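# Drop the towel into the pedal bin, lid closed

## Task

Get the towel inside the pedal bin and leave the bin's lid shut over it.

## Robot and tools

Robot: two arms, left_arm and right_arm, each a six-joint arm with a two-finger parallel gripper. Bases sit at about (-0.037, +0.334, +0.011) m for left_arm and (-0.010, -0.310, +0.015) m for right_arm, both nearly unrotated. A camera stand is fixed to the floor behind them.

Frame: the scene frame. Origin at table-top height, midway between the nominal bases. +x points out over the table, +z up, and left_arm is on the +y side. Arm names do not match image left and right. Reported end_effector_position (m) and end_effector_quat_wxyz are in this frame. The position is the point between the finger pads, just behind the tips. Fingers point along the gripper's +z and close along its y. Readings can be off by a few cm, more at long reach.

Row format (used by execute_actions and move): 14 numbers, each in [-1, 1]. The first 7 are for left_arm and the last 7 for right_arm: dx, dy, dz, rx, ry, rz, opening. Send all 14 even if one arm stays still. dx, dy, dz are an offset along the scene axes. rx, ry, rz are a rotation vector about the hand's own position. These six are offsets from that arm's Hand target as it stood when the action or move began, not poses. Scale: 1.0 = 0.6 m or 180 degrees, so 0.1 = 6 cm. Offset lengths above 1.0 are shortened. Because each call restarts from the current Hand target, sending the same offset again moves the arm further. Six zeros re-request the current Hand target. Opening is absolute, not an offset: +1 fully open (about 87 mm), 0.5 about 69 mm, 0 about 43 mm, -0.5 about 18 mm, -1 closed. A 0 there is a real command, so to leave a gripper alone, resend its present value.

execute_actions(actions, cameras): actions is a list of actions. Each action is a table of up to 15 rows, one per 1/30 s step. A short table repeats its last row to fill 15 steps. Every row in an action counts from the pose at that action's start. An empty list returns state plus all camera images. cameras takes names, ["all"] or []; an unknown name invalidates the call.

move(target, speed, blend, opening_speed, blocking, cameras): drives each gripper in a straight line toward target. target is one 14-number row or a list of up to 15 rows, all counted from the same starting Hand targets. speed is in m/s, 0.002 to 2.9, default 0.25; turning is capped at twice that in rad/s. Give one value or one per target. blend (m) rounds corners between listed targets; 0 stops at each. opening_speed (per second, on the -1..+1 scale, at least 0.2) ramps the fingers. blocking=false returns after about 0.5 s while the move continues. A move lasts 0.5 to 10 s and does not avoid obstacles or the other arm. Keep paths away from an arm's own base, since that can flip its shoulder posture. The result adds a move: line, for example done, off_target, moving, held or fault. limits=paced means the pose was clipped; limits=held means steps were withheld. done means the arm rests within 10 mm and 2 degrees; it says nothing about contact.

wait(seconds 0..10): lets time pass while holding commands. stop(): brakes a running move. zoom_image(camera, region [x0,y0,x1,y1], at most 504x504 px): enlarges part of the latest image from cam_head_left, cam_head_right, cam_left_wrist or cam_right_wrist. read_manual gives only licence text. finished_scene(scene) ends the scene with this scene's number. It is final, so the towel must already be in the bin and the lid closed.

Cameras: cam_head_left and cam_head_right are 504x504 on the rear stand. cam_left_wrist and cam_right_wrist are 672x504 on the hands.

Result lines: Hand target is the last commanded pose after clipping, and the base for the next offsets. The gripper often rests short of it. Waiting does not close the gap; the next command, even zeros, asks for it again, or you can send the missing distance. Tool commands lists present gripper commands. grip_measured is the finger position on the command scale. Joint positions end with the gripper on a 0 (closed) to 1 (open) scale. Joint torques are signed toward larger joint angles and include the arm's own weight. Joint velocities may read 'within noise'. Step readings list intermediate positions for execute_actions only. Watch for MOTOR HOT (75 °C) and OVER-TEMPERATURE FAULT (90 °C), which folds and disables that arm.

Behaviour: orientation commands are clipped to within 40 degrees of the measured orientation at each step. Friction and weight can leave the gripper low, short or tilted, so check position and tilt after each move and correct. Small moves may not happen or may drift sideways. A blocked arm keeps pushing until commanded back past its gripper.

Gripping: close to an opening below the grip_measured value at first contact. About 0.04 below gives full force; less gives a lighter grip. Closing fast squeezes harder.

Avoid: letting the towel or anything else fall or end up off the table. Releasing objects while they are moving. Fast impacts, slamming the lid, and hard pushes on fixed or heavy things like the bin. Any contact between the two arms or grippers, including one gripper closing on the other's fingers; the clearance check does not prevent this. Arm stops and overheating from long stretched-out holds. Smooth, low-effort motion is preferred.

Each tool is called after "Emit:" as name(argument=value, ...) on one line, values as JSON.

## Session

Emit:
execute_actions(actions=[])

Scene clock: 0.00 s.
left_arm: end_effector_position=(+0.3649, +0.3127, +0.0789) grip_measured=+0.996 end_effector_quat_wxyz=(+0.600, +0.035, +0.798, +0.046) | right_arm: end_effector_position=(+0.3832, -0.3305, +0.0875) grip_measured=+1.000 end_effector_quat_wxyz=(+0.619, +0.055, +0.781, -0.056)
Joint positions: left_arm=[-0.101 1.583 0.421 0.879 -0.158 0.075 0.998] | right_arm=[0.039 1.565 0.361 0.971 0.179 0.023 1]
Joint velocities: within noise
Joint torques (N m): no reading
Motor temperatures (°C): left_arm=[24 26 29 31 24 26 26] | right_arm=[26 27 26 29 25 26 25]
Heat: left arm: 31 °C; right arm: 29 °C.
Hand target: left_arm +0.3680, +0.3123, +0.0853; +0.607, +0.033, +0.793, +0.046 | right_arm +0.3873, -0.3305, +0.0965; +0.630, +0.056, +0.773, -0.055
Tool commands: left_gripper/opening=+1.0 right_gripper/opening=+1.0
camera_calibration:
cam_left_wrist: T_world_to_cam=[[0.0161037, -0.994758, -0.10098, 0.310315], [-0.912611, 0.0266392, -0.40796, 0.37926], [0.408511, 0.0987256, -0.907398, 0.0348447], [0, 0, 0, 1]] pos_world=[0.326885, 0.295145, 0.217676]
cam_right_wrist: T_world_to_cam=[[-0.169258, -0.985512, 0.0108658, -0.263678], [-0.871686, 0.144546, -0.468263, 0.443307], [0.459908, -0.0887286, -0.883522, 0.0154454], [0, 0, 0, 1]] pos_world=[0.334692, -0.322565, 0.224096]

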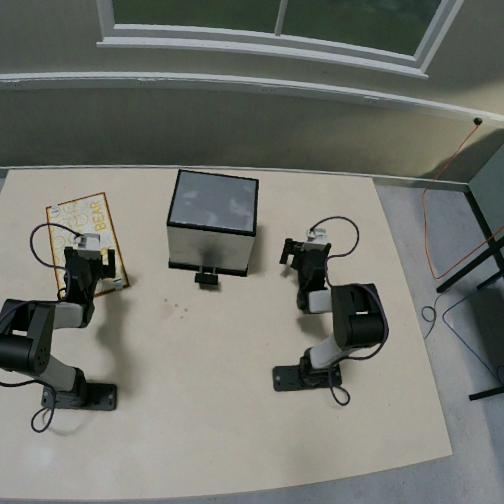

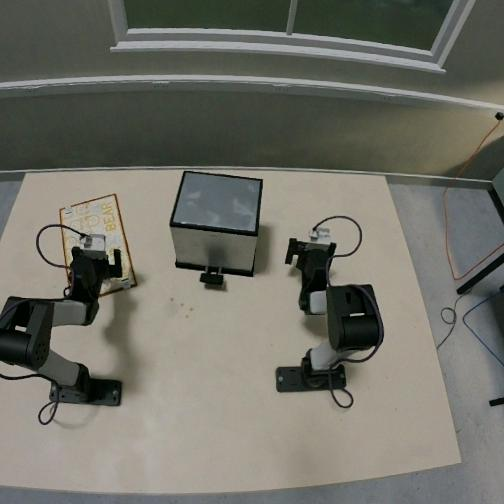

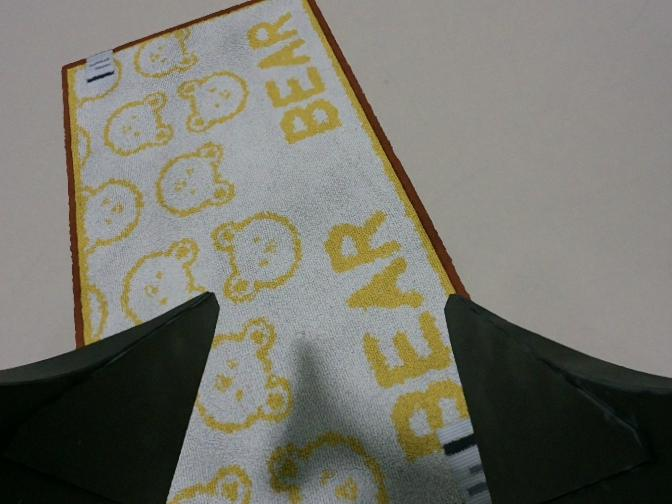

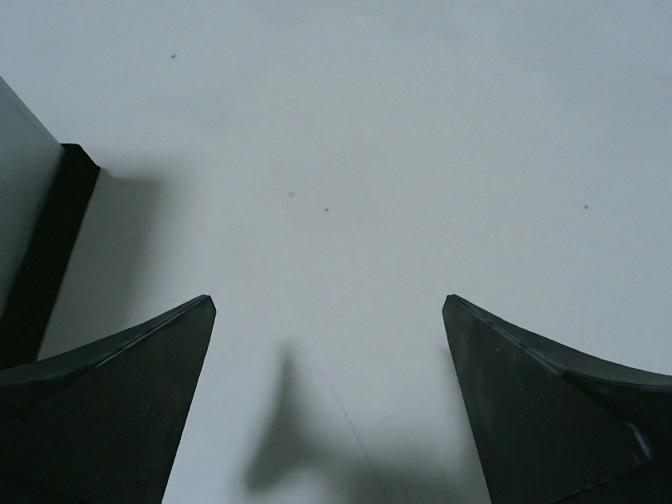

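Emit:
move(target=[[0.1325,0.121,0.1,0,0.306,0,0.5,-0.279,0.2175,0.09,-0.076,0.184,0.242,-1],[0.1325,0.121,0.04,0,0.306,0,0.5,-0.16,0.5,0.04,-0.076,0.184,0.242,-1]], speed=0.3, blend=0.03, cameras=["all"])

Scene clock: 13.27 s.
left_arm: end_effector_position=(+0.4446, +0.3845, +0.1063) grip_measured=+0.500 end_effector_quat_wxyz=(+0.162, +0.046, +0.985, +0.030) | right_arm: end_effector_position=(+0.2825, -0.0399, +0.1086) grip_measured=-0.981 end_effector_quat_wxyz=(+0.348, -0.329, +0.875, +0.071)
Joint positions: left_arm=[0.111 2.276 2.154 -1.118 -0.017 0.178 0.75] | right_arm=[0.829 1.589 1.073 -0.344 0.166 0.032 0.009]
Joint torques (N m): left_arm=[0.54 -12.83 5.14 1.08 0.32 0.15] | right_arm=[0.4 -5.67 8.39 1.61 0.18 0.05]
Heat: left arm: 33 °C; right arm: 32 °C.
Hand target: left_arm +0.4475, +0.3850, +0.1092; +0.172, +0.051, +0.984, +0.025 | right_arm +0.2913, -0.0305, +0.1205; +0.367, -0.320, +0.870, +0.077
Off the commanded pose: left_arm 0.004 m, 1 deg | right_arm 0.018 m, 3 deg.
move: off_target (right_arm)
camera_calibration:
cam_left_wrist: T_world_to_cam=[[-0.0594793, -0.995218, -0.0774777, 0.414516], [-0.856557, 0.0110267, 0.515935, 0.343991], [-0.512614, 0.0970515, -0.853117, 0.42444], [0, 0, 0, 1]] pos_world=[0.536876, 0.367548, 0.216736]
cam_right_wrist: T_world_to_cam=[[0.612752, -0.783146, 0.105911, -0.217697], [-0.789271, -0.599701, 0.131946, 0.205353], [-0.0398178, -0.164443, -0.985583, 0.255417], [0, 0, 0, 1]] pos_world=[0.305644, -0.00533674, 0.247696]

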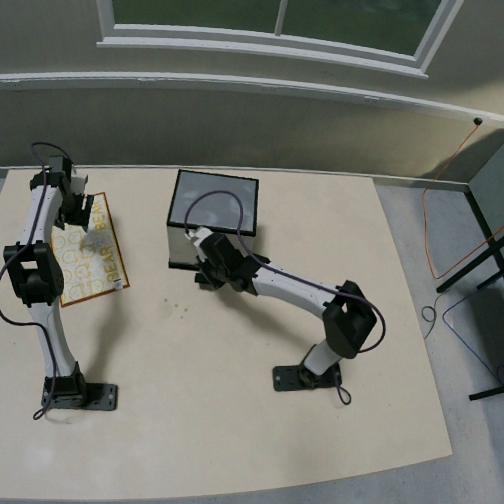

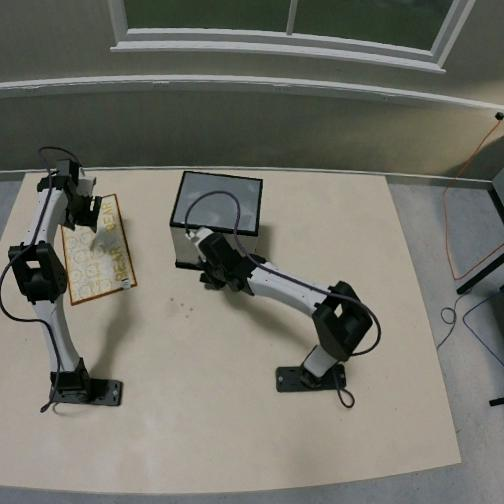

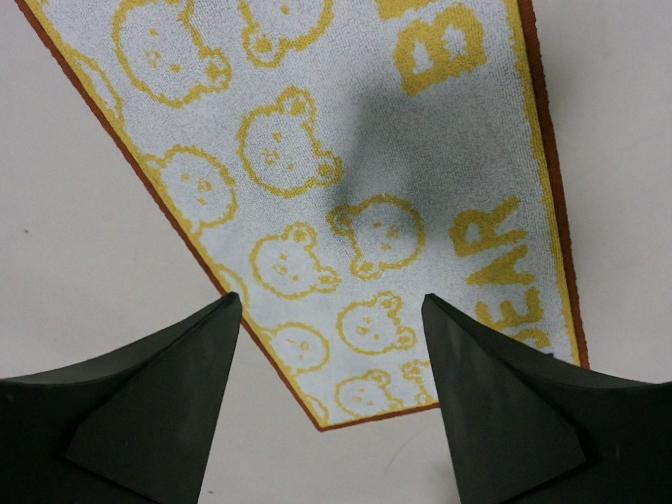

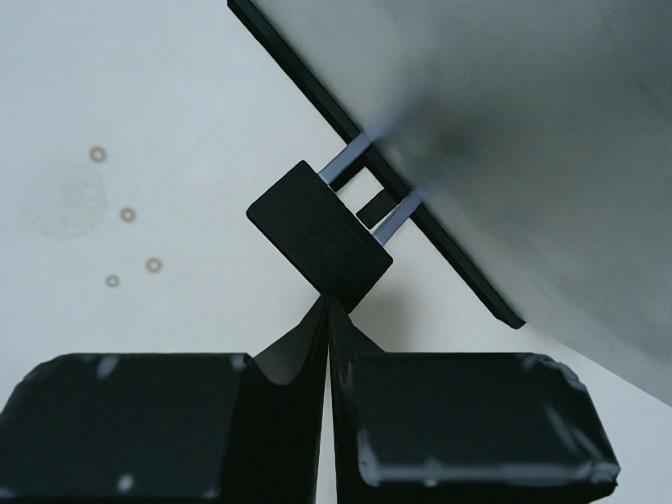

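Emit:
move(target=[[0.01,0,-0.13,0,0,0,0.5,0.031,0.0175,-0.083,0,0,0,-1],[0.01,0,-0.172,0,0,0,0.5,0.031,0.0175,-0.083,0,0,0,-1],[0.01,0,-0.172,0,0,0,-1,0.031,0.0175,-0.083,0,0,0,-1],[0.01,0,0.06,0,0,0,-1,0.031,0.0175,-0.083,0,0,0,-1]], speed=[0.25,0.06,0.1,0.2], opening_speed=2, cameras=["all"])

Scene clock: 20.77 s.
left_arm: end_effector_position=(+0.4525, +0.3828, +0.1422) grip_measured=-1.000 end_effector_quat_wxyz=(+0.170, +0.047, +0.984, +0.025) | right_arm: end_effector_position=(+0.2996, -0.0180, +0.0730) grip_measured=-0.981 end_effector_quat_wxyz=(+0.358, -0.340, +0.866, +0.079)
Joint positions: left_arm=[0.111 2.353 2.43 -1.303 -0.005 0.178 0] | right_arm=[0.832 1.722 1.052 -0.164 0.154 0.009 0.009]
Joint torques (N m): left_arm=[0.47 -11.79 6.87 0.87 0.17 0.12] | right_arm=[-1.59 -5.64 5.64 1.81 0.17 0.15]
Motor temperatures (°C): left_arm=[24 31 32 33 24 26 26] | right_arm=[26 29 29 32 25 26 25]
Heat: left arm: 33 °C; right arm: 32 °C.
Hand target: left_arm +0.4534, +0.3851, +0.1453; +0.172, +0.051, +0.984, +0.025 | right_arm +0.3099, -0.0199, +0.0708; +0.367, -0.320, +0.870, +0.078
Off the commanded pose: left_arm 0.004 m, 0 deg | right_arm 0.011 m, 3 deg.
move: off_target (right_arm); target 3's new opening was sent with left_arm's hand 0.012 m and 1 deg from that target
camera_calibration:
cam_left_wrist: T_world_to_cam=[[-0.0633248, -0.995623, -0.0687378, 0.416686], [-0.864511, 0.0203135, 0.502203, 0.334226], [-0.498609, 0.0912265, -0.862013, 0.456414], [0, 0, 0, 1]] pos_world=[0.542901, 0.366435, 0.254227]
cam_right_wrist: T_world_to_cam=[[0.63284, -0.766628, 0.108607, -0.213125], [-0.774145, -0.62383, 0.107403, 0.233413], [-0.0145858, -0.152046, -0.988266, 0.217522], [0, 0, 0, 1]] pos_world=[0.318742, 0.0152963, 0.213048]

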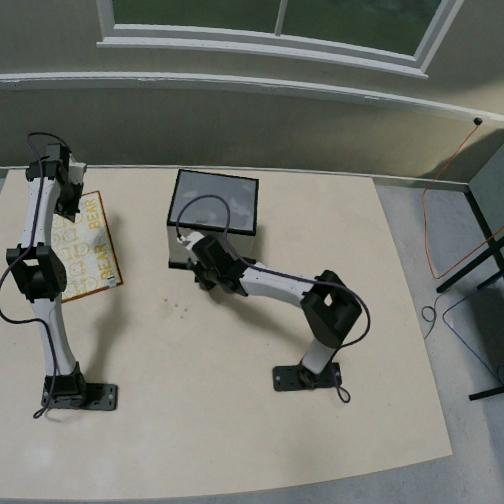

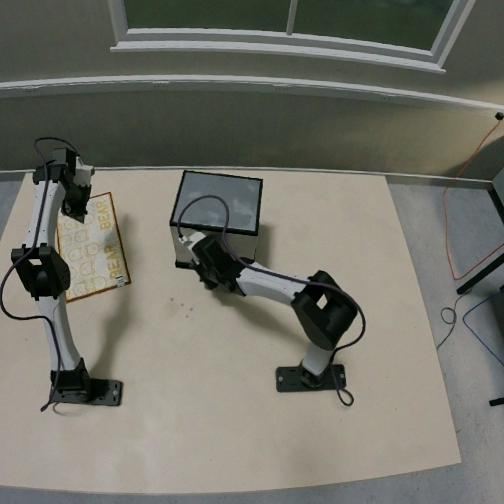

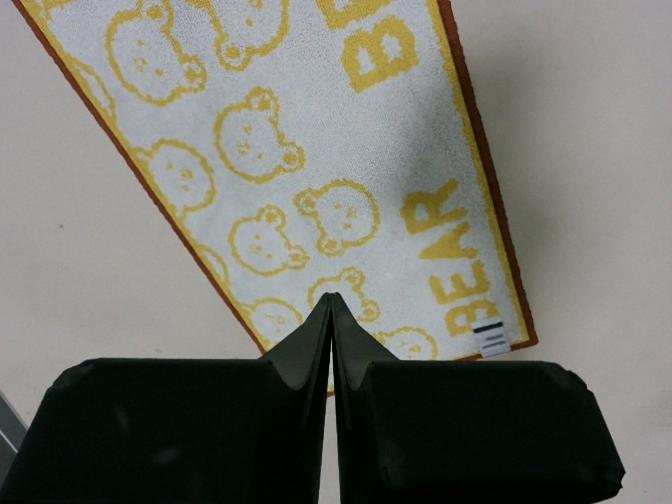

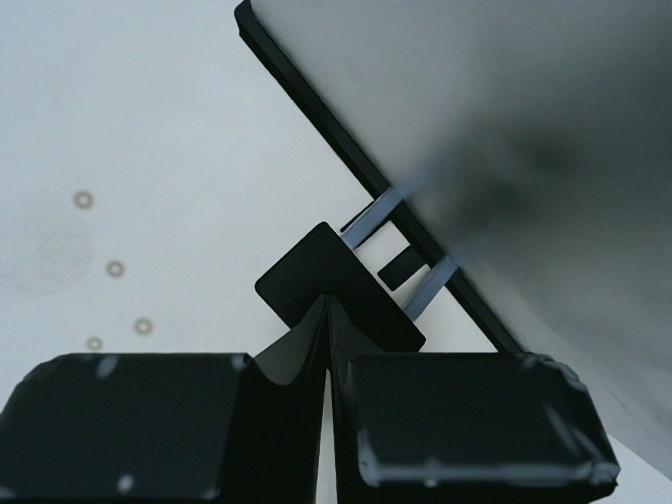

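Emit:
move(target=[[0,0,-0.2,0,0,0,0.3,0,-0.01,-0.01,0,0,0,-1],[0,0,-0.246,0,0,0,0.3,0,-0.01,-0.01,0,0,0,-1]], speed=[0.25,0.06], cameras=["cam_left_wrist"])

Emit:
move(target=[0,0,-0.004,0,0,0,-1,0,0,0,0,0,0,-1], opening_speed=1, cameras=["cam_left_wrist"])

Scene clock: 24.00 s.
left_arm: end_effector_position=(+0.4473, +0.3812, +0.0144) grip_measured=+0.300 end_effector_quat_wxyz=(+0.163, +0.048, +0.985, +0.021) | right_arm: end_effector_position=(+0.3007, -0.0164, +0.0698) grip_measured=-0.981 end_effector_quat_wxyz=(+0.367, -0.341, +0.861, +0.085)
Joint positions: left_arm=[0.111 2.311 1.847 -0.776 0.001 0.179 0.65] | right_arm=[0.83 1.722 1.025 -0.113 0.146 0.003 0.009]
Joint torques (N m): left_arm=[0.36 -10.21 3.47 1.65 0.11 0.15] | right_arm=[-2.5 -6.02 5.18 1.63 0.16 0.13]
Heat: left arm: 33 °C; right arm: 32 °C.
Hand target: left_arm +0.4534, +0.3851, -0.0023; +0.172, +0.051, +0.984, +0.025 | right_arm +0.3100, -0.0259, +0.0649; +0.368, -0.320, +0.870, +0.078
Off the commanded pose: left_arm 0.018 m, 1 deg | right_arm 0.014 m, 3 deg.
move: off_target (left_arm, right_arm)
camera_calibration:
cam_left_wrist: T_world_to_cam=[[-0.0666985, -0.995926, -0.060685, 0.407506], [-0.857369, 0.0260971, 0.51404, 0.388449], [-0.510362, 0.0863152, -0.855617, 0.350838], [0, 0, 0, 1]] pos_world=[0.539279, 0.365425, 0.125234]
Images, in order (width x height): cam_left_wrist 672x504.

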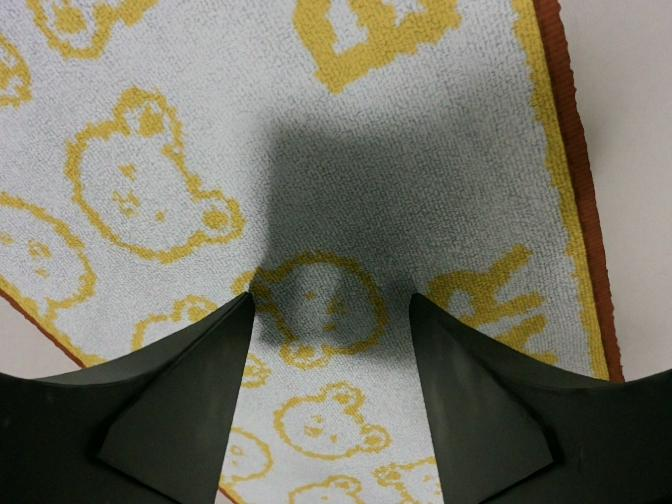

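Scene clock: 25.50 s.
left_arm: end_effector_position=(+0.4613, +0.3798, +0.0152) grip_measured=-0.714 end_effector_quat_wxyz=(+0.192, +0.049, +0.980, +0.019) | right_arm: end_effector_position=(+0.3007, -0.0164, +0.0698) grip_measured=-0.981 end_effector_quat_wxyz=(+0.367, -0.341, +0.861, +0.085)
Joint positions: left_arm=[0.11 2.311 1.838 -0.709 0.012 0.179 0.143] | right_arm=[0.83 1.722 1.025 -0.113 0.146 0.003 0.009]
Joint torques (N m): left_arm=[0.77 -10.03 3.66 1.19 -0.01 0.21] | right_arm=[-2.51 -6.04 5.18 1.63 0.16 0.12]
Heat: left arm: 33 °C; right arm: 33 °C.
Hand target: left_arm +0.4534, +0.3849, -0.0048; +0.172, +0.051, +0.984, +0.025 | right_arm +0.3100, -0.0259, +0.0649; +0.368, -0.320, +0.870, +0.078
Off the commanded pose: left_arm 0.022 m, 3 deg | right_arm 0.014 m, 3 deg.
move: off_target (left_arm, right_arm)
camera_calibration:
cam_left_wrist: T_world_to_cam=[[-0.0681929, -0.995921, -0.0590882, 0.407764], [-0.885859, 0.0332008, 0.462765, 0.411329], [-0.458916, 0.0839011, -0.884509, 0.336414], [0, 0, 0, 1]] pos_world=[0.546572, 0.364219, 0.131306]
Images, in order (width x height): cam_left_wrist 672x504.

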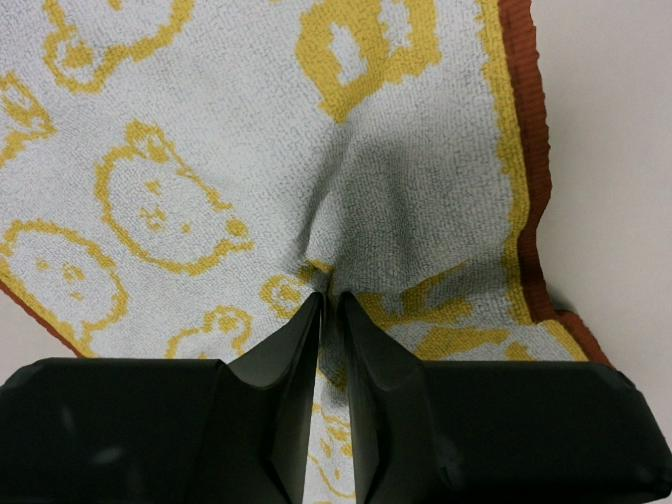

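Emit:
move(target=[[0,0,0.25,0,0,0,-1,0,-0.02,-0.05,0,0,0,-1],[-0.15,0,0.6,0,-0.2,0,-1,0,-0.02,-0.1,0,0,0,-1]], speed=0.2, blend=0.03, cameras=["all"])

Scene clock: 29.23 s.
left_arm: end_effector_position=(+0.3620, +0.3855, +0.3482) grip_measured=-0.719 end_effector_quat_wxyz=(+0.453, +0.035, +0.890, +0.043) | right_arm: end_effector_position=(+0.3221, -0.0033, +0.0580) grip_measured=-0.981 end_effector_quat_wxyz=(+0.448, -0.336, +0.821, +0.113)
Joint positions: left_arm=[0.168 1.547 1.891 -0.972 0.068 0.182 0.14] | right_arm=[0.817 1.769 0.882 0.27 0.137 -0.046 0.009]
Joint torques (N m): left_arm=[0.59 -6.67 4.97 1.94 0.38 0.12] | right_arm=[-3 -2.3 3.52 0.57 0.13 0.45]
Heat: left arm: 33 °C; right arm: 32 °C.
Hand target: left_arm +0.3633, +0.3851, +0.3553; +0.467, +0.041, +0.882, +0.040 | right_arm +0.3099, -0.0379, +0.0048; +0.367, -0.320, +0.870, +0.078
Off the commanded pose: left_arm 0.007 m, 2 deg | right_arm 0.065 m, 12 deg.
move: off_target (right_arm)
camera_calibration:
cam_left_wrist: T_world_to_cam=[[-0.00415714, -0.995084, -0.0989447, 0.416745], [-0.997179, 0.0115411, -0.0741718, 0.404644], [0.0749491, 0.0983572, -0.992325, 0.423725], [0, 0, 0, 1]] pos_world=[0.373477, 0.36835, 0.491721]
cam_right_wrist: T_world_to_cam=[[0.640088, -0.75976, 0.114243, -0.217162], [-0.753035, -0.64989, -0.102865, 0.266977], [0.152398, -0.0201866, -0.988113, 0.151876], [0, 0, 0, 1]] pos_world=[0.316901, 0.011581, 0.202342]

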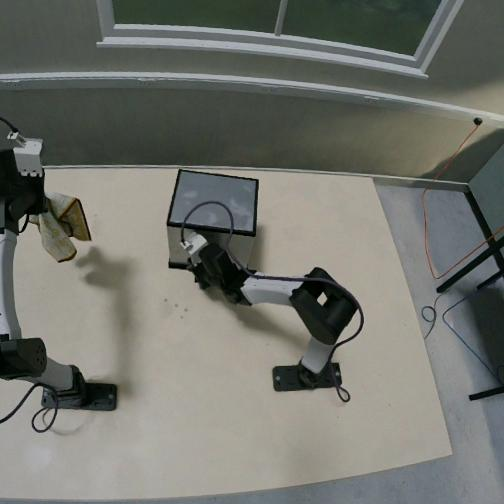

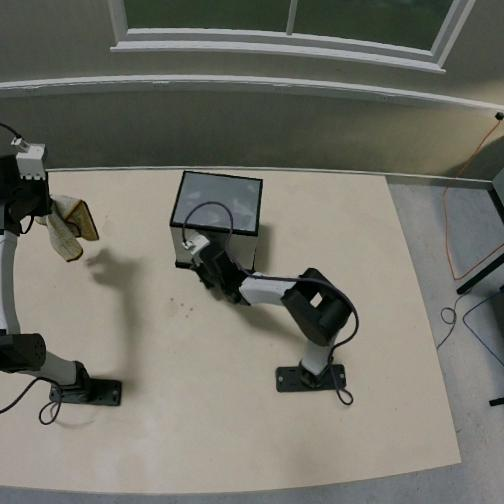

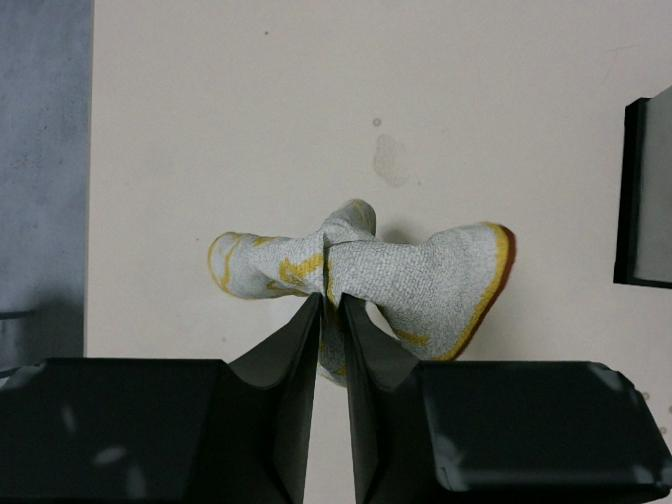

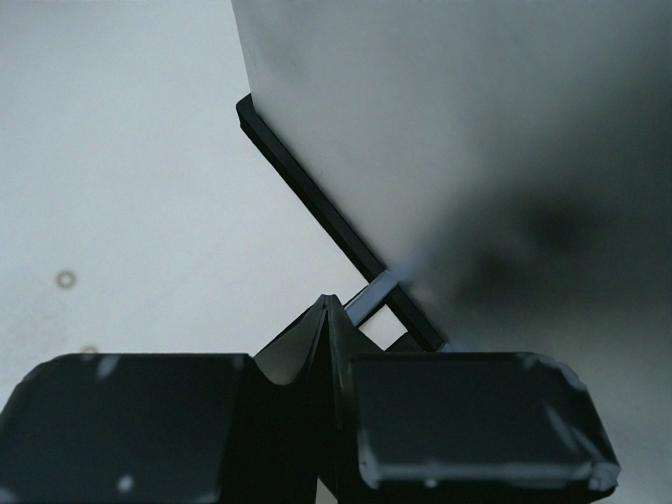

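Emit:
move(target=[[0,0,0,0,0,0,-1,-0.025,0,0.16,0,0,0,-1],[0,0,0,0,0,0,-1,-0.012,0.005,0.12,-0.074,0.118,0,-1],[0,0,0,0,0,0,-1,-0.012,0.005,-0.01,-0.074,0.118,0,-1]], speed=[0.25,0.25,0.12], cameras=["all"])

Scene clock: 35.30 s.
left_arm: end_effector_position=(+0.3620, +0.3854, +0.3482) grip_measured=-0.719 end_effector_quat_wxyz=(+0.453, +0.035, +0.890, +0.042) | right_arm: end_effector_position=(+0.2706, -0.0234, +0.0164) grip_measured=-0.981 end_effector_quat_wxyz=(+0.130, -0.369, +0.918, +0.062)
Joint positions: left_arm=[0.168 1.547 1.891 -0.972 0.069 0.182 0.14] | right_arm=[0.802 2.031 1.395 -0.646 -0.011 0.024 0.009]
Joint torques (N m): left_arm=[0.54 -6.89 4.81 1.97 0.41 0.16] | right_arm=[-4.01 -5.55 4.14 1.68 0.78 0.02]
Heat: left arm: 33 °C; right arm: 32 °C.
Hand target: left_arm +0.3633, +0.3851, +0.3553; +0.467, +0.041, +0.882, +0.040 | right_arm +0.3027, -0.0349, -0.0012; +0.162, -0.341, +0.926, +0.034
Off the commanded pose: left_arm 0.007 m, 2 deg | right_arm 0.038 m, 6 deg.
move: off_target (right_arm)
camera_calibration:
cam_left_wrist: T_world_to_cam=[[-0.00467993, -0.995128, -0.0984762, 0.416626], [-0.997169, 0.0120341, -0.0742184, 0.404483], [0.0750419, 0.0978502, -0.992368, 0.423908], [0, 0, 0, 1]] pos_world=[0.373477, 0.368249, 0.491721]
cam_right_wrist: T_world_to_cam=[[0.683906, -0.729512, -0.00923721, -0.203816], [-0.612156, -0.580682, 0.536725, 0.163862], [-0.396911, -0.361414, -0.843707, 0.256417], [0, 0, 0, 1]] pos_world=[0.341475, 0.039138, 0.12651]

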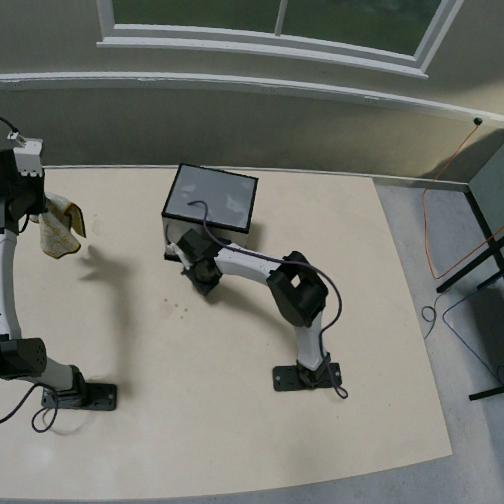

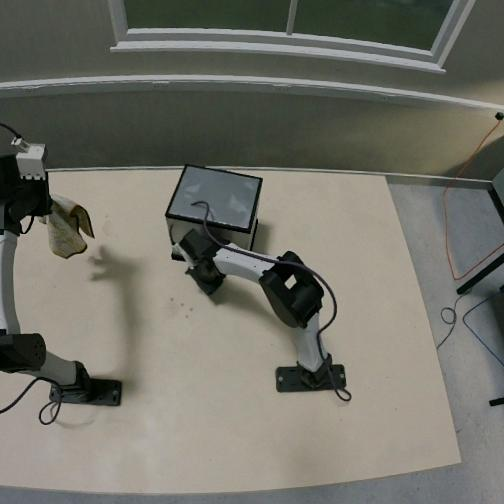

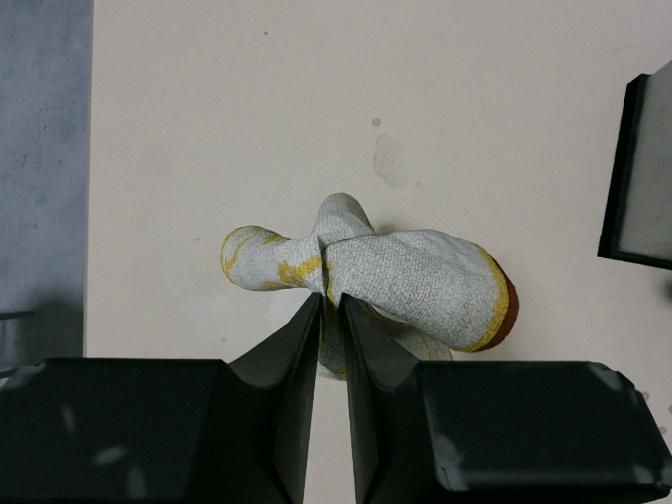

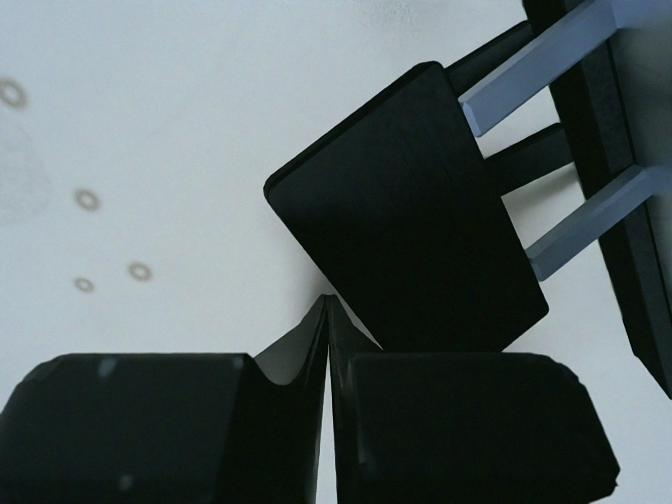

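Emit:
move(target=[[0,0,0,0,0,0,-1,-0.03,-0.02,0.16,0,0,0,-1],[0,0,0,0,0,0,-1,0.035,0.045,0.15,0,0,0,-1]], speed=0.2, cameras=["cam_right_wrist"])

Scene clock: 39.37 s.
left_arm: end_effector_position=(+0.3620, +0.3854, +0.3482) grip_measured=-0.719 end_effector_quat_wxyz=(+0.453, +0.035, +0.890, +0.042) | right_arm: end_effector_position=(+0.2972, -0.0133, +0.0810) grip_measured=-0.981 end_effector_quat_wxyz=(+0.121, -0.367, +0.922, +0.037)
Joint positions: left_arm=[0.168 1.547 1.891 -0.972 0.069 0.182 0.14] | right_arm=[0.791 2.103 1.774 -0.99 0.026 0.015 0.009]
Joint torques (N m): left_arm=[0.55 -6.82 5.12 1.98 0.37 0.1] | right_arm=[-1.89 -8.98 8.62 1.19 0.41 0.2]
Heat: left arm: 33 °C; right arm: 32 °C.
Hand target: left_arm +0.3633, +0.3851, +0.3553; +0.467, +0.041, +0.882, +0.040 | right_arm +0.3237, -0.0078, +0.0887; +0.162, -0.340, +0.926, +0.034
Off the commanded pose: left_arm 0.007 m, 2 deg | right_arm 0.028 m, 6 deg.
move: off_target (right_arm)
camera_calibration:
cam_right_wrist: T_world_to_cam=[[0.674478, -0.737686, 0.0299764, -0.21463], [-0.619619, -0.543517, 0.566269, 0.15169], [-0.401437, -0.40051, -0.823675, 0.32438], [0, 0, 0, 1]] pos_world=[0.368971, 0.054034, 0.18772]
Images, in order (width x height): cam_right_wrist 672x504.

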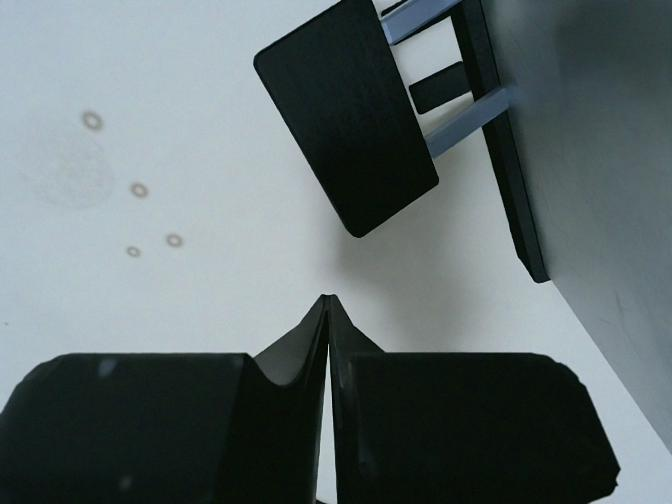

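Emit:
move(target=[0,0,0,0,0,0,-1,0.075,0.042,0.012,0,0,0,-1], speed=0.2, cameras=["all"])

Scene clock: 41.70 s.
left_arm: end_effector_position=(+0.3620, +0.3854, +0.3482) grip_measured=-0.719 end_effector_quat_wxyz=(+0.453, +0.035, +0.890, +0.042) | right_arm: end_effector_position=(+0.3405, +0.0241, +0.0892) grip_measured=-0.981 end_effector_quat_wxyz=(+0.131, -0.373, +0.918, +0.039)
Joint positions: left_arm=[0.168 1.547 1.891 -0.972 0.069 0.182 0.14] | right_arm=[0.785 2.353 2.212 -1.157 0.025 -0.006 0.009]
Joint torques (N m): left_arm=[0.7 -7.01 4.83 1.95 0.38 0.09] | right_arm=[-3.67 -10.66 8.28 1.06 0.33 0.17]
Heat: left arm: 33 °C; right arm: 32 °C.
Hand target: left_arm +0.3633, +0.3851, +0.3553; +0.467, +0.041, +0.882, +0.040 | right_arm +0.3687, +0.0173, +0.0960; +0.162, -0.340, +0.926, +0.034
Off the commanded pose: left_arm 0.007 m, 2 deg | right_arm 0.030 m, 5 deg.
move: off_target (right_arm)
camera_calibration:
cam_left_wrist: T_world_to_cam=[[-0.00467993, -0.995128, -0.0984762, 0.416626], [-0.997169, 0.0120341, -0.0742184, 0.404483], [0.0750419, 0.0978502, -0.992368, 0.423908], [0, 0, 0, 1]] pos_world=[0.373477, 0.368249, 0.491721]
cam_right_wrist: T_world_to_cam=[[0.684846, -0.727863, 0.0346751, -0.220623], [-0.621872, -0.558992, 0.548455, 0.196828], [-0.379817, -0.397171, -0.835461, 0.357155], [0, 0, 0, 1]] pos_world=[0.409148, 0.0912938, 0.198087]

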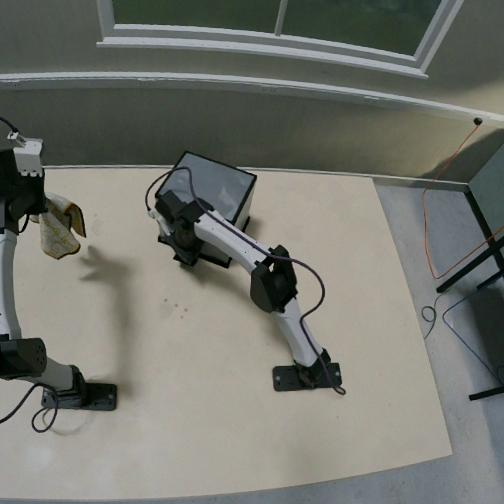

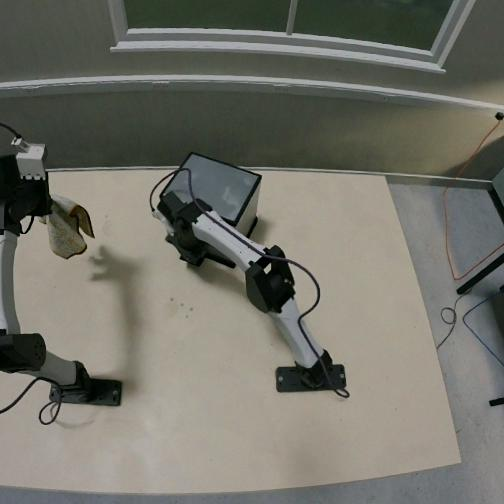

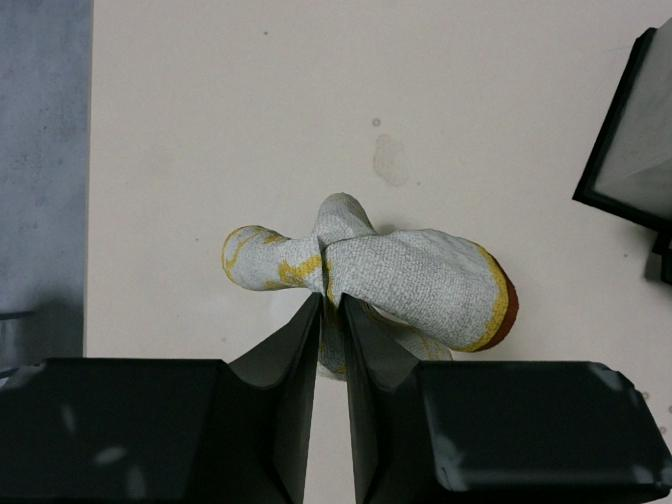

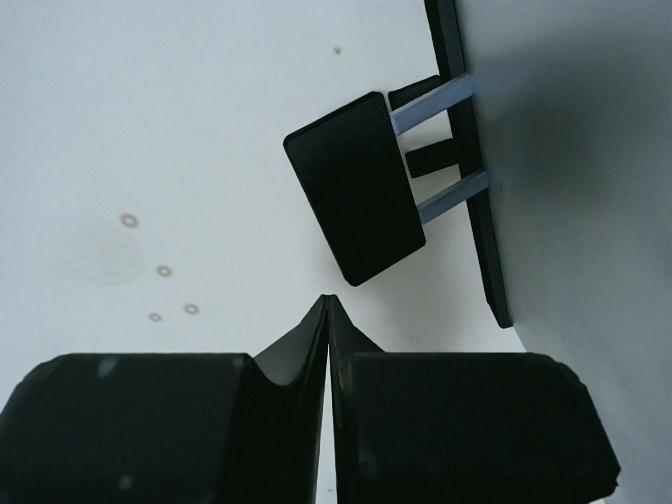

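Emit:
move(target=[[0,0,0,0,0,0,-1,-0.15,-0.09,0.06,0,0,0,-1],[0,0,0,0,0,0,-1,-0.1,-0.02,0.04,-0.1,-0.08,0.48,-1]], speed=0.3, cameras=["cam_head_left","cam_head_right","cam_right_wrist"])

Scene clock: 49.67 s.
left_arm: end_effector_position=(+0.3620, +0.3854, +0.3482) grip_measured=-0.719 end_effector_quat_wxyz=(+0.453, +0.035, +0.890, +0.042) | right_arm: end_effector_position=(+0.3065, -0.0045, +0.1160) grip_measured=-0.982 end_effector_quat_wxyz=(-0.136, +0.896, -0.422, +0.038)
Joint positions: left_arm=[0.168 1.547 1.891 -0.972 0.069 0.182 0.14] | right_arm=[0.875 1.972 1.678 -0.994 0 -1.402 0.009]
Joint torques (N m): left_arm=[0.57 -6.72 4.82 1.93 0.37 0.17] | right_arm=[0.57 -8.08 7.39 0.82 -0.25 -0.09]
Heat: left arm: 34 °C; right arm: 33 °C.
Hand target: left_arm +0.3633, +0.3851, +0.3553; +0.467, +0.041, +0.882, +0.040 | right_arm +0.3087, +0.0053, +0.1200; -0.148, +0.898, -0.413, +0.035
Off the commanded pose: left_arm 0.007 m, 2 deg | right_arm 0.011 m, 2 deg.
move: off_target (right_arm)
camera_calibration:
cam_right_wrist: T_world_to_cam=[[0.750069, 0.59632, 0.286004, -0.262285], [0.271699, -0.67211, 0.688802, -0.145631], [0.602972, -0.438942, -0.666149, 0.0342539], [0, 0, 0, 1]] pos_world=[0.215646, 0.0735614, 0.198144]
Images, in order (width x height): cam_head_left 504x504, cam_head_right 504x504, cam_right_wrist 672x504.

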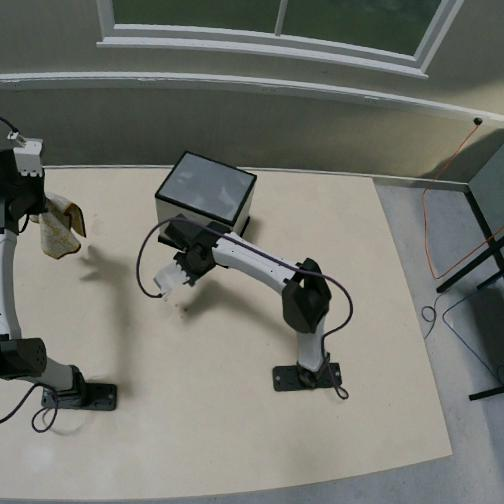

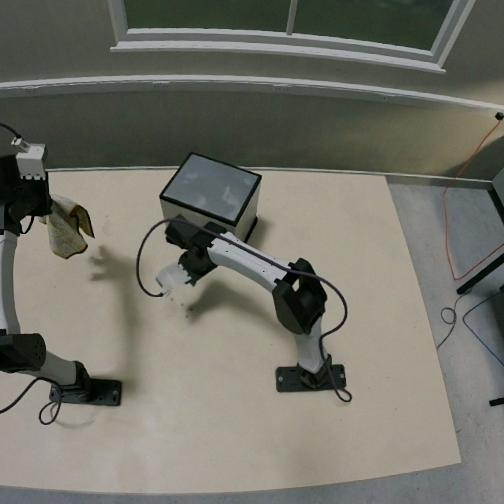

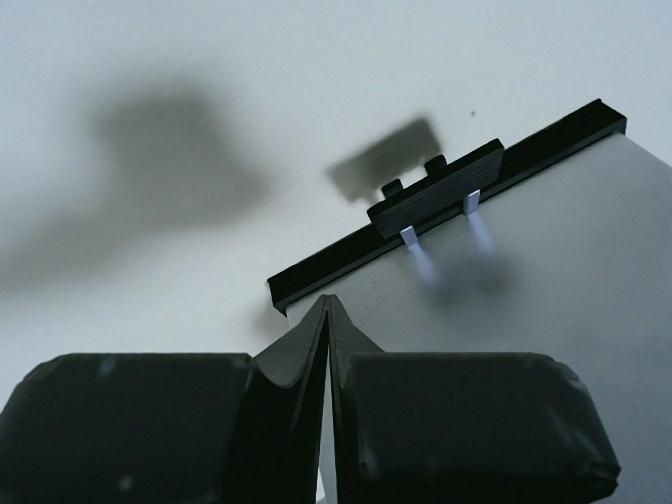

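Emit:
move(target=[0,0,0,0,0,0,-1,0.108,0.07,-0.045,0,0,0,-1], speed=0.2, cameras=["cam_right_wrist"])

Scene clock: 52.30 s.
left_arm: end_effector_position=(+0.3620, +0.3854, +0.3482) grip_measured=-0.719 end_effector_quat_wxyz=(+0.453, +0.035, +0.890, +0.042) | right_arm: end_effector_position=(+0.3699, +0.0426, +0.0877) grip_measured=-0.982 end_effector_quat_wxyz=(-0.139, +0.897, -0.417, +0.038)
Joint positions: left_arm=[0.168 1.547 1.891 -0.972 0.069 0.182 0.14] | right_arm=[0.837 2.314 2.099 -1.068 -0.014 -1.447 0.009]
Joint torques (N m): left_arm=[0.55 -6.78 4.83 1.93 0.41 0.14] | right_arm=[-0.27 -10.58 7.83 0.7 -0.26 -0.1]
Heat: left arm: 34 °C; right arm: 33 °C.
Hand target: left_arm +0.3633, +0.3851, +0.3553; +0.467, +0.041, +0.882, +0.040 | right_arm +0.3735, +0.0473, +0.0930; -0.148, +0.898, -0.413, +0.035
Off the commanded pose: left_arm 0.007 m, 2 deg | right_arm 0.008 m, 1 deg.
move: done
camera_calibration:
cam_right_wrist: T_world_to_cam=[[0.743562, 0.601886, 0.291288, -0.328059], [0.275531, -0.672715, 0.686686, -0.112947], [0.60926, -0.430335, -0.666044, -0.00493031], [0, 0, 0, 1]] pos_world=[0.278057, 0.119351, 0.169835]
Images, in order (width x height): cam_right_wrist 672x504.

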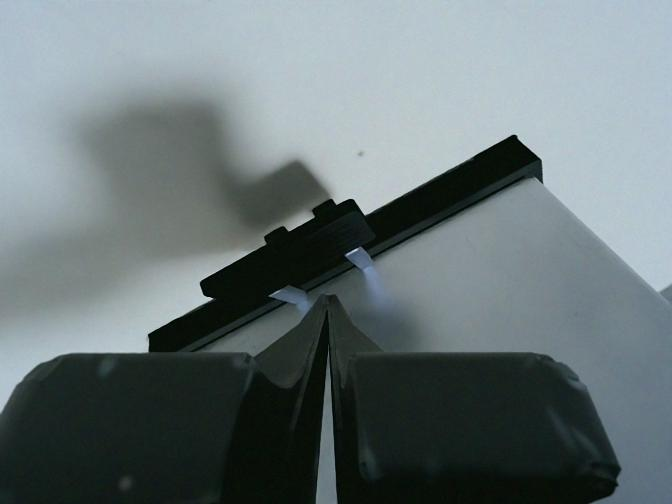

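Emit:
move(target=[[0,0,0,0,0,0,-1,-0.008,-0.011,-0.02,0,0,0,-1],[0,0,0,0,0,0,-1,-0.012,-0.013,-0.155,0,0,0,-1]], speed=0.1, blend=0.01, cameras=["cam_head_left","cam_head_right","cam_right_wrist"])

Scene clock: 54.60 s.
left_arm: end_effector_position=(+0.3620, +0.3854, +0.3482) grip_measured=-0.719 end_effector_quat_wxyz=(+0.453, +0.035, +0.890, +0.042) | right_arm: end_effector_position=(+0.3804, +0.0439, +0.0317) grip_measured=-0.982 end_effector_quat_wxyz=(-0.177, +0.890, -0.415, +0.063)
Joint positions: left_arm=[0.168 1.547 1.891 -0.972 0.069 0.182 0.14] | right_arm=[0.832 2.287 1.796 -0.702 0.009 -1.454 0.009]
Joint torques (N m): left_arm=[0.53 -6.91 4.89 2 0.38 0.16] | right_arm=[0.16 -7.51 3.3 0.84 -0.5 -0.02]
Heat: left arm: 34 °C; right arm: 33 °C.
Hand target: left_arm +0.3633, +0.3851, +0.3553; +0.467, +0.041, +0.882, +0.040 | right_arm +0.3664, +0.0395, +0.0001; -0.148, +0.898, -0.413, +0.035
Off the commanded pose: left_arm 0.007 m, 2 deg | right_arm 0.035 m, 5 deg.
move: off_target (right_arm); blend cut to 0.0072 m at target 1
camera_calibration:
cam_right_wrist: T_world_to_cam=[[0.720318, 0.581114, 0.378747, -0.313363], [0.217931, -0.707972, 0.671775, -0.052533], [0.65852, -0.40135, -0.636608, -0.0690597], [0, 0, 0, 1]] pos_world=[0.282646, 0.11719, 0.110012]
Images, in order (width x height): cam_head_left 504x504, cam_head_right 504x504, cam_right_wrist 672x504.

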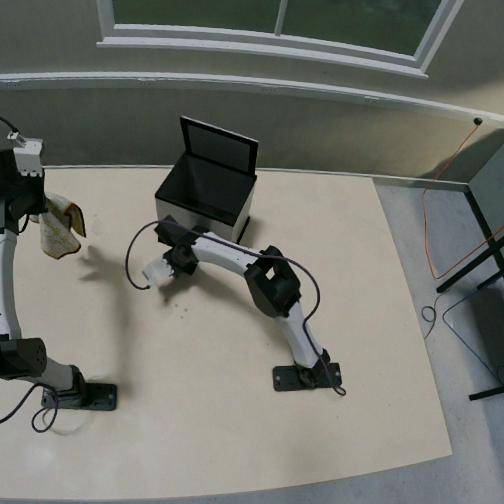

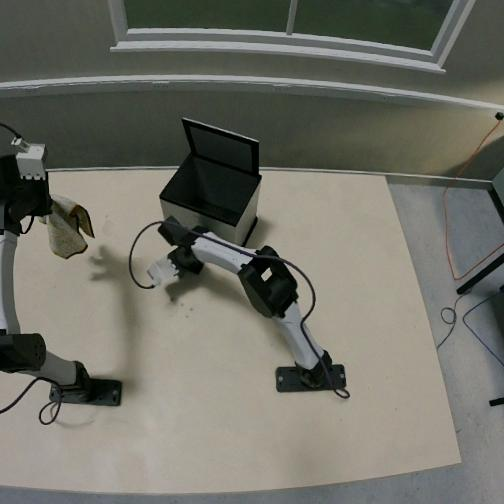

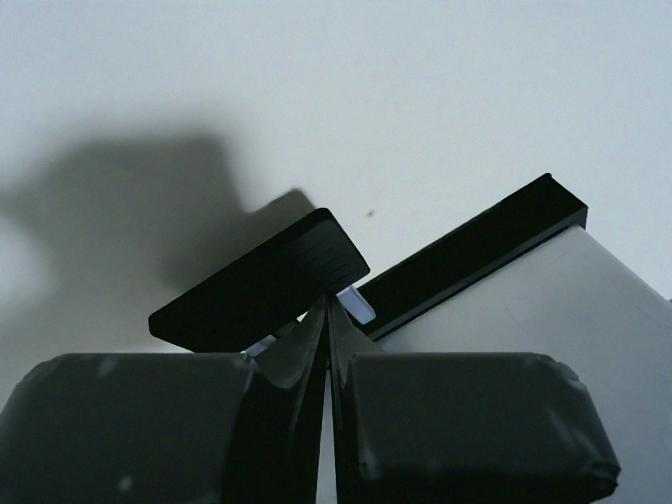

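Emit:
move(target=[[-0.055,-0.308,0.158,-0.043,-0.146,-0.18,-1,0,0,0,0,0,0,-1],[0.095,-0.54,0.158,-0.043,-0.146,-0.18,-1,0,0,0,0,0,0,-1],[0.228,-0.675,0.058,-0.043,-0.146,-0.18,-1,0,0,0,0,0,0,-1]], speed=0.2, blend=0.04, cameras=["cam_head_left","cam_head_right","cam_left_wrist"])

Scene clock: 63.37 s.
left_arm: end_effector_position=(+0.4994, -0.0190, +0.3852) grip_measured=-0.719 end_effector_quat_wxyz=(+0.642, +0.252, +0.710, -0.141) | right_arm: end_effector_position=(+0.3804, +0.0439, +0.0317) grip_measured=-0.982 end_effector_quat_wxyz=(-0.177, +0.890, -0.415, +0.063)
Joint positions: left_arm=[-0.574 2.236 2.525 -0.424 -0.045 0.118 0.14] | right_arm=[0.832 2.287 1.796 -0.702 0.009 -1.454 0.009]
Joint torques (N m): left_arm=[-0.16 -10.95 7.65 1.93 -0.06 -0.1] | right_arm=[0.17 -7.51 3.3 0.84 -0.5 -0.02]
Heat: left arm: 34 °C; right arm: 33 °C.
Hand target: left_arm +0.5002, -0.0198, +0.3901; +0.647, +0.242, +0.709, -0.141 | right_arm +0.3664, +0.0395, +0.0001; -0.148, +0.898, -0.413, +0.035
Off the commanded pose: left_arm 0.005 m, 1 deg | right_arm 0.035 m, 5 deg.
move: off_target (right_arm)
camera_calibration:
cam_left_wrist: T_world_to_cam=[[-0.529122, -0.841925, -0.105787, 0.286129], [-0.683534, 0.496774, -0.534786, 0.579045], [0.502803, -0.210658, -0.838339, 0.21101], [0, 0, 0, 1]] pos_world=[0.441098, -0.00230435, 0.516832]
Images, in order (width x height): cam_head_left 504x504, cam_head_right 504x504, cam_left_wrist 672x504.

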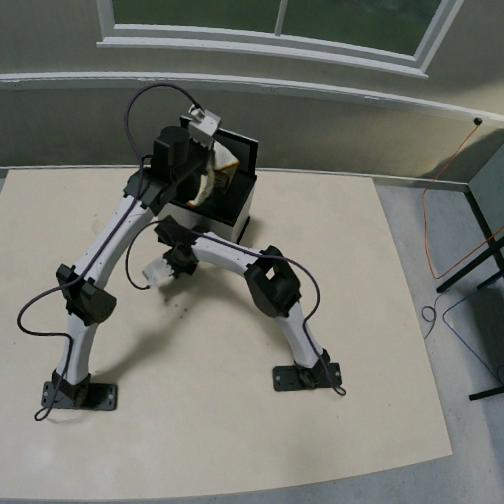

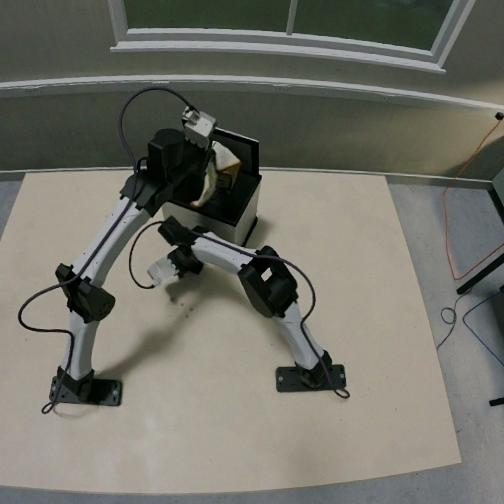

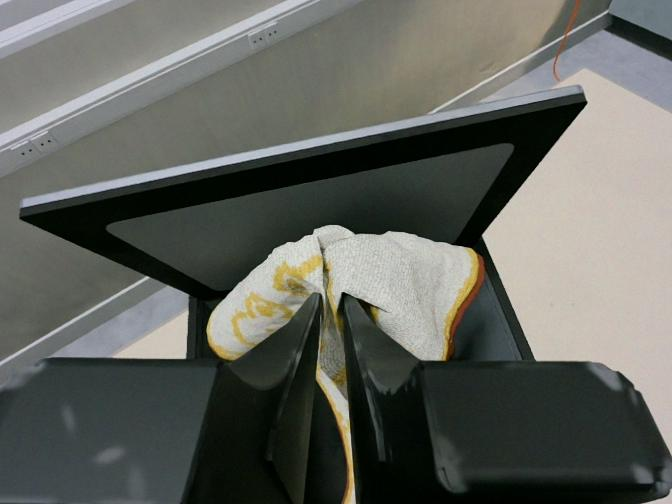

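Emit:
move(target=[[0.007,-0.004,-0.112,-0.055,0.084,0,-1,0,0,0,0,0,0,-1],[0.007,-0.004,-0.112,-0.055,0.084,0,0.7,0,0,0,0,0,0,-1]], speed=0.15, opening_speed=2, cameras=["cam_head_left","cam_head_right","cam_left_wrist"])

Scene clock: 67.83 s.
left_arm: end_effector_position=(+0.5039, -0.0213, +0.3183) grip_measured=+0.700 end_effector_quat_wxyz=(+0.564, +0.167, +0.778, -0.221) | right_arm: end_effector_position=(+0.3804, +0.0439, +0.0317) grip_measured=-0.982 end_effector_quat_wxyz=(-0.177, +0.890, -0.415, +0.063)
Joint positions: left_arm=[-0.538 2.236 2.369 -0.404 0.017 -0.157 0.85] | right_arm=[0.832 2.287 1.796 -0.702 0.009 -1.454 0.009]
Joint torques (N m): left_arm=[0.72 -12.55 5.59 2.03 0.34 -0.03] | right_arm=[0.17 -7.53 3.29 0.84 -0.5 -0.02]
Heat: left arm: 35 °C; right arm: 33 °C.
Hand target: left_arm +0.5044, -0.0223, +0.3229; +0.567, +0.165, +0.773, -0.232 | right_arm +0.3664, +0.0395, +0.0001; -0.148, +0.898, -0.413, +0.035
Off the commanded pose: left_arm 0.005 m, 2 deg | right_arm 0.035 m, 5 deg.
move: off_target (right_arm)
camera_calibration:
cam_left_wrist: T_world_to_cam=[[-0.494517, -0.852398, 0.169913, 0.17412], [-0.82283, 0.396143, -0.407457, 0.575118], [0.280006, -0.341305, -0.897278, 0.280482], [0, 0, 0, 1]] pos_world=[0.480793, 0.0163205, 0.456421]
Images, in order (width x height): cam_head_left 504x504, cam_head_right 504x504, cam_left_wrist 672x504.

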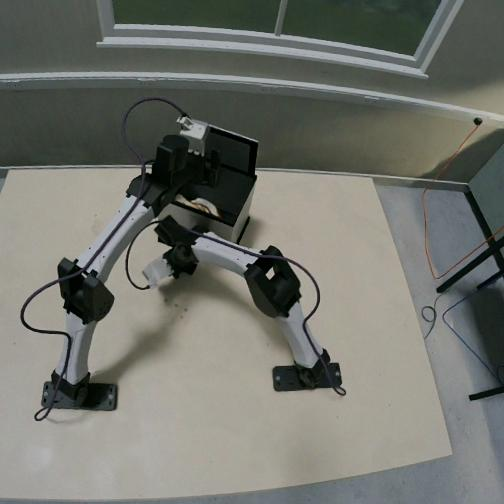

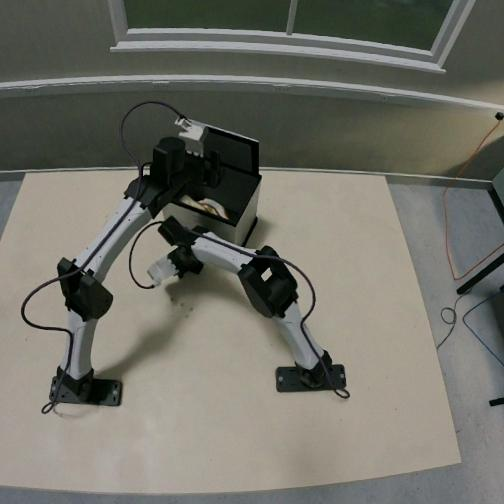

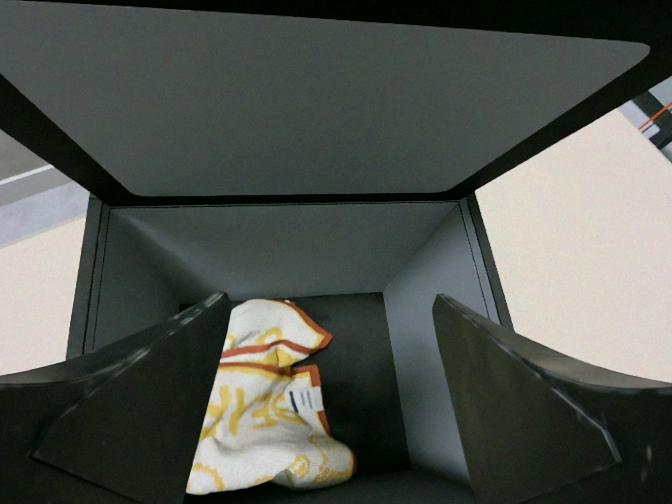

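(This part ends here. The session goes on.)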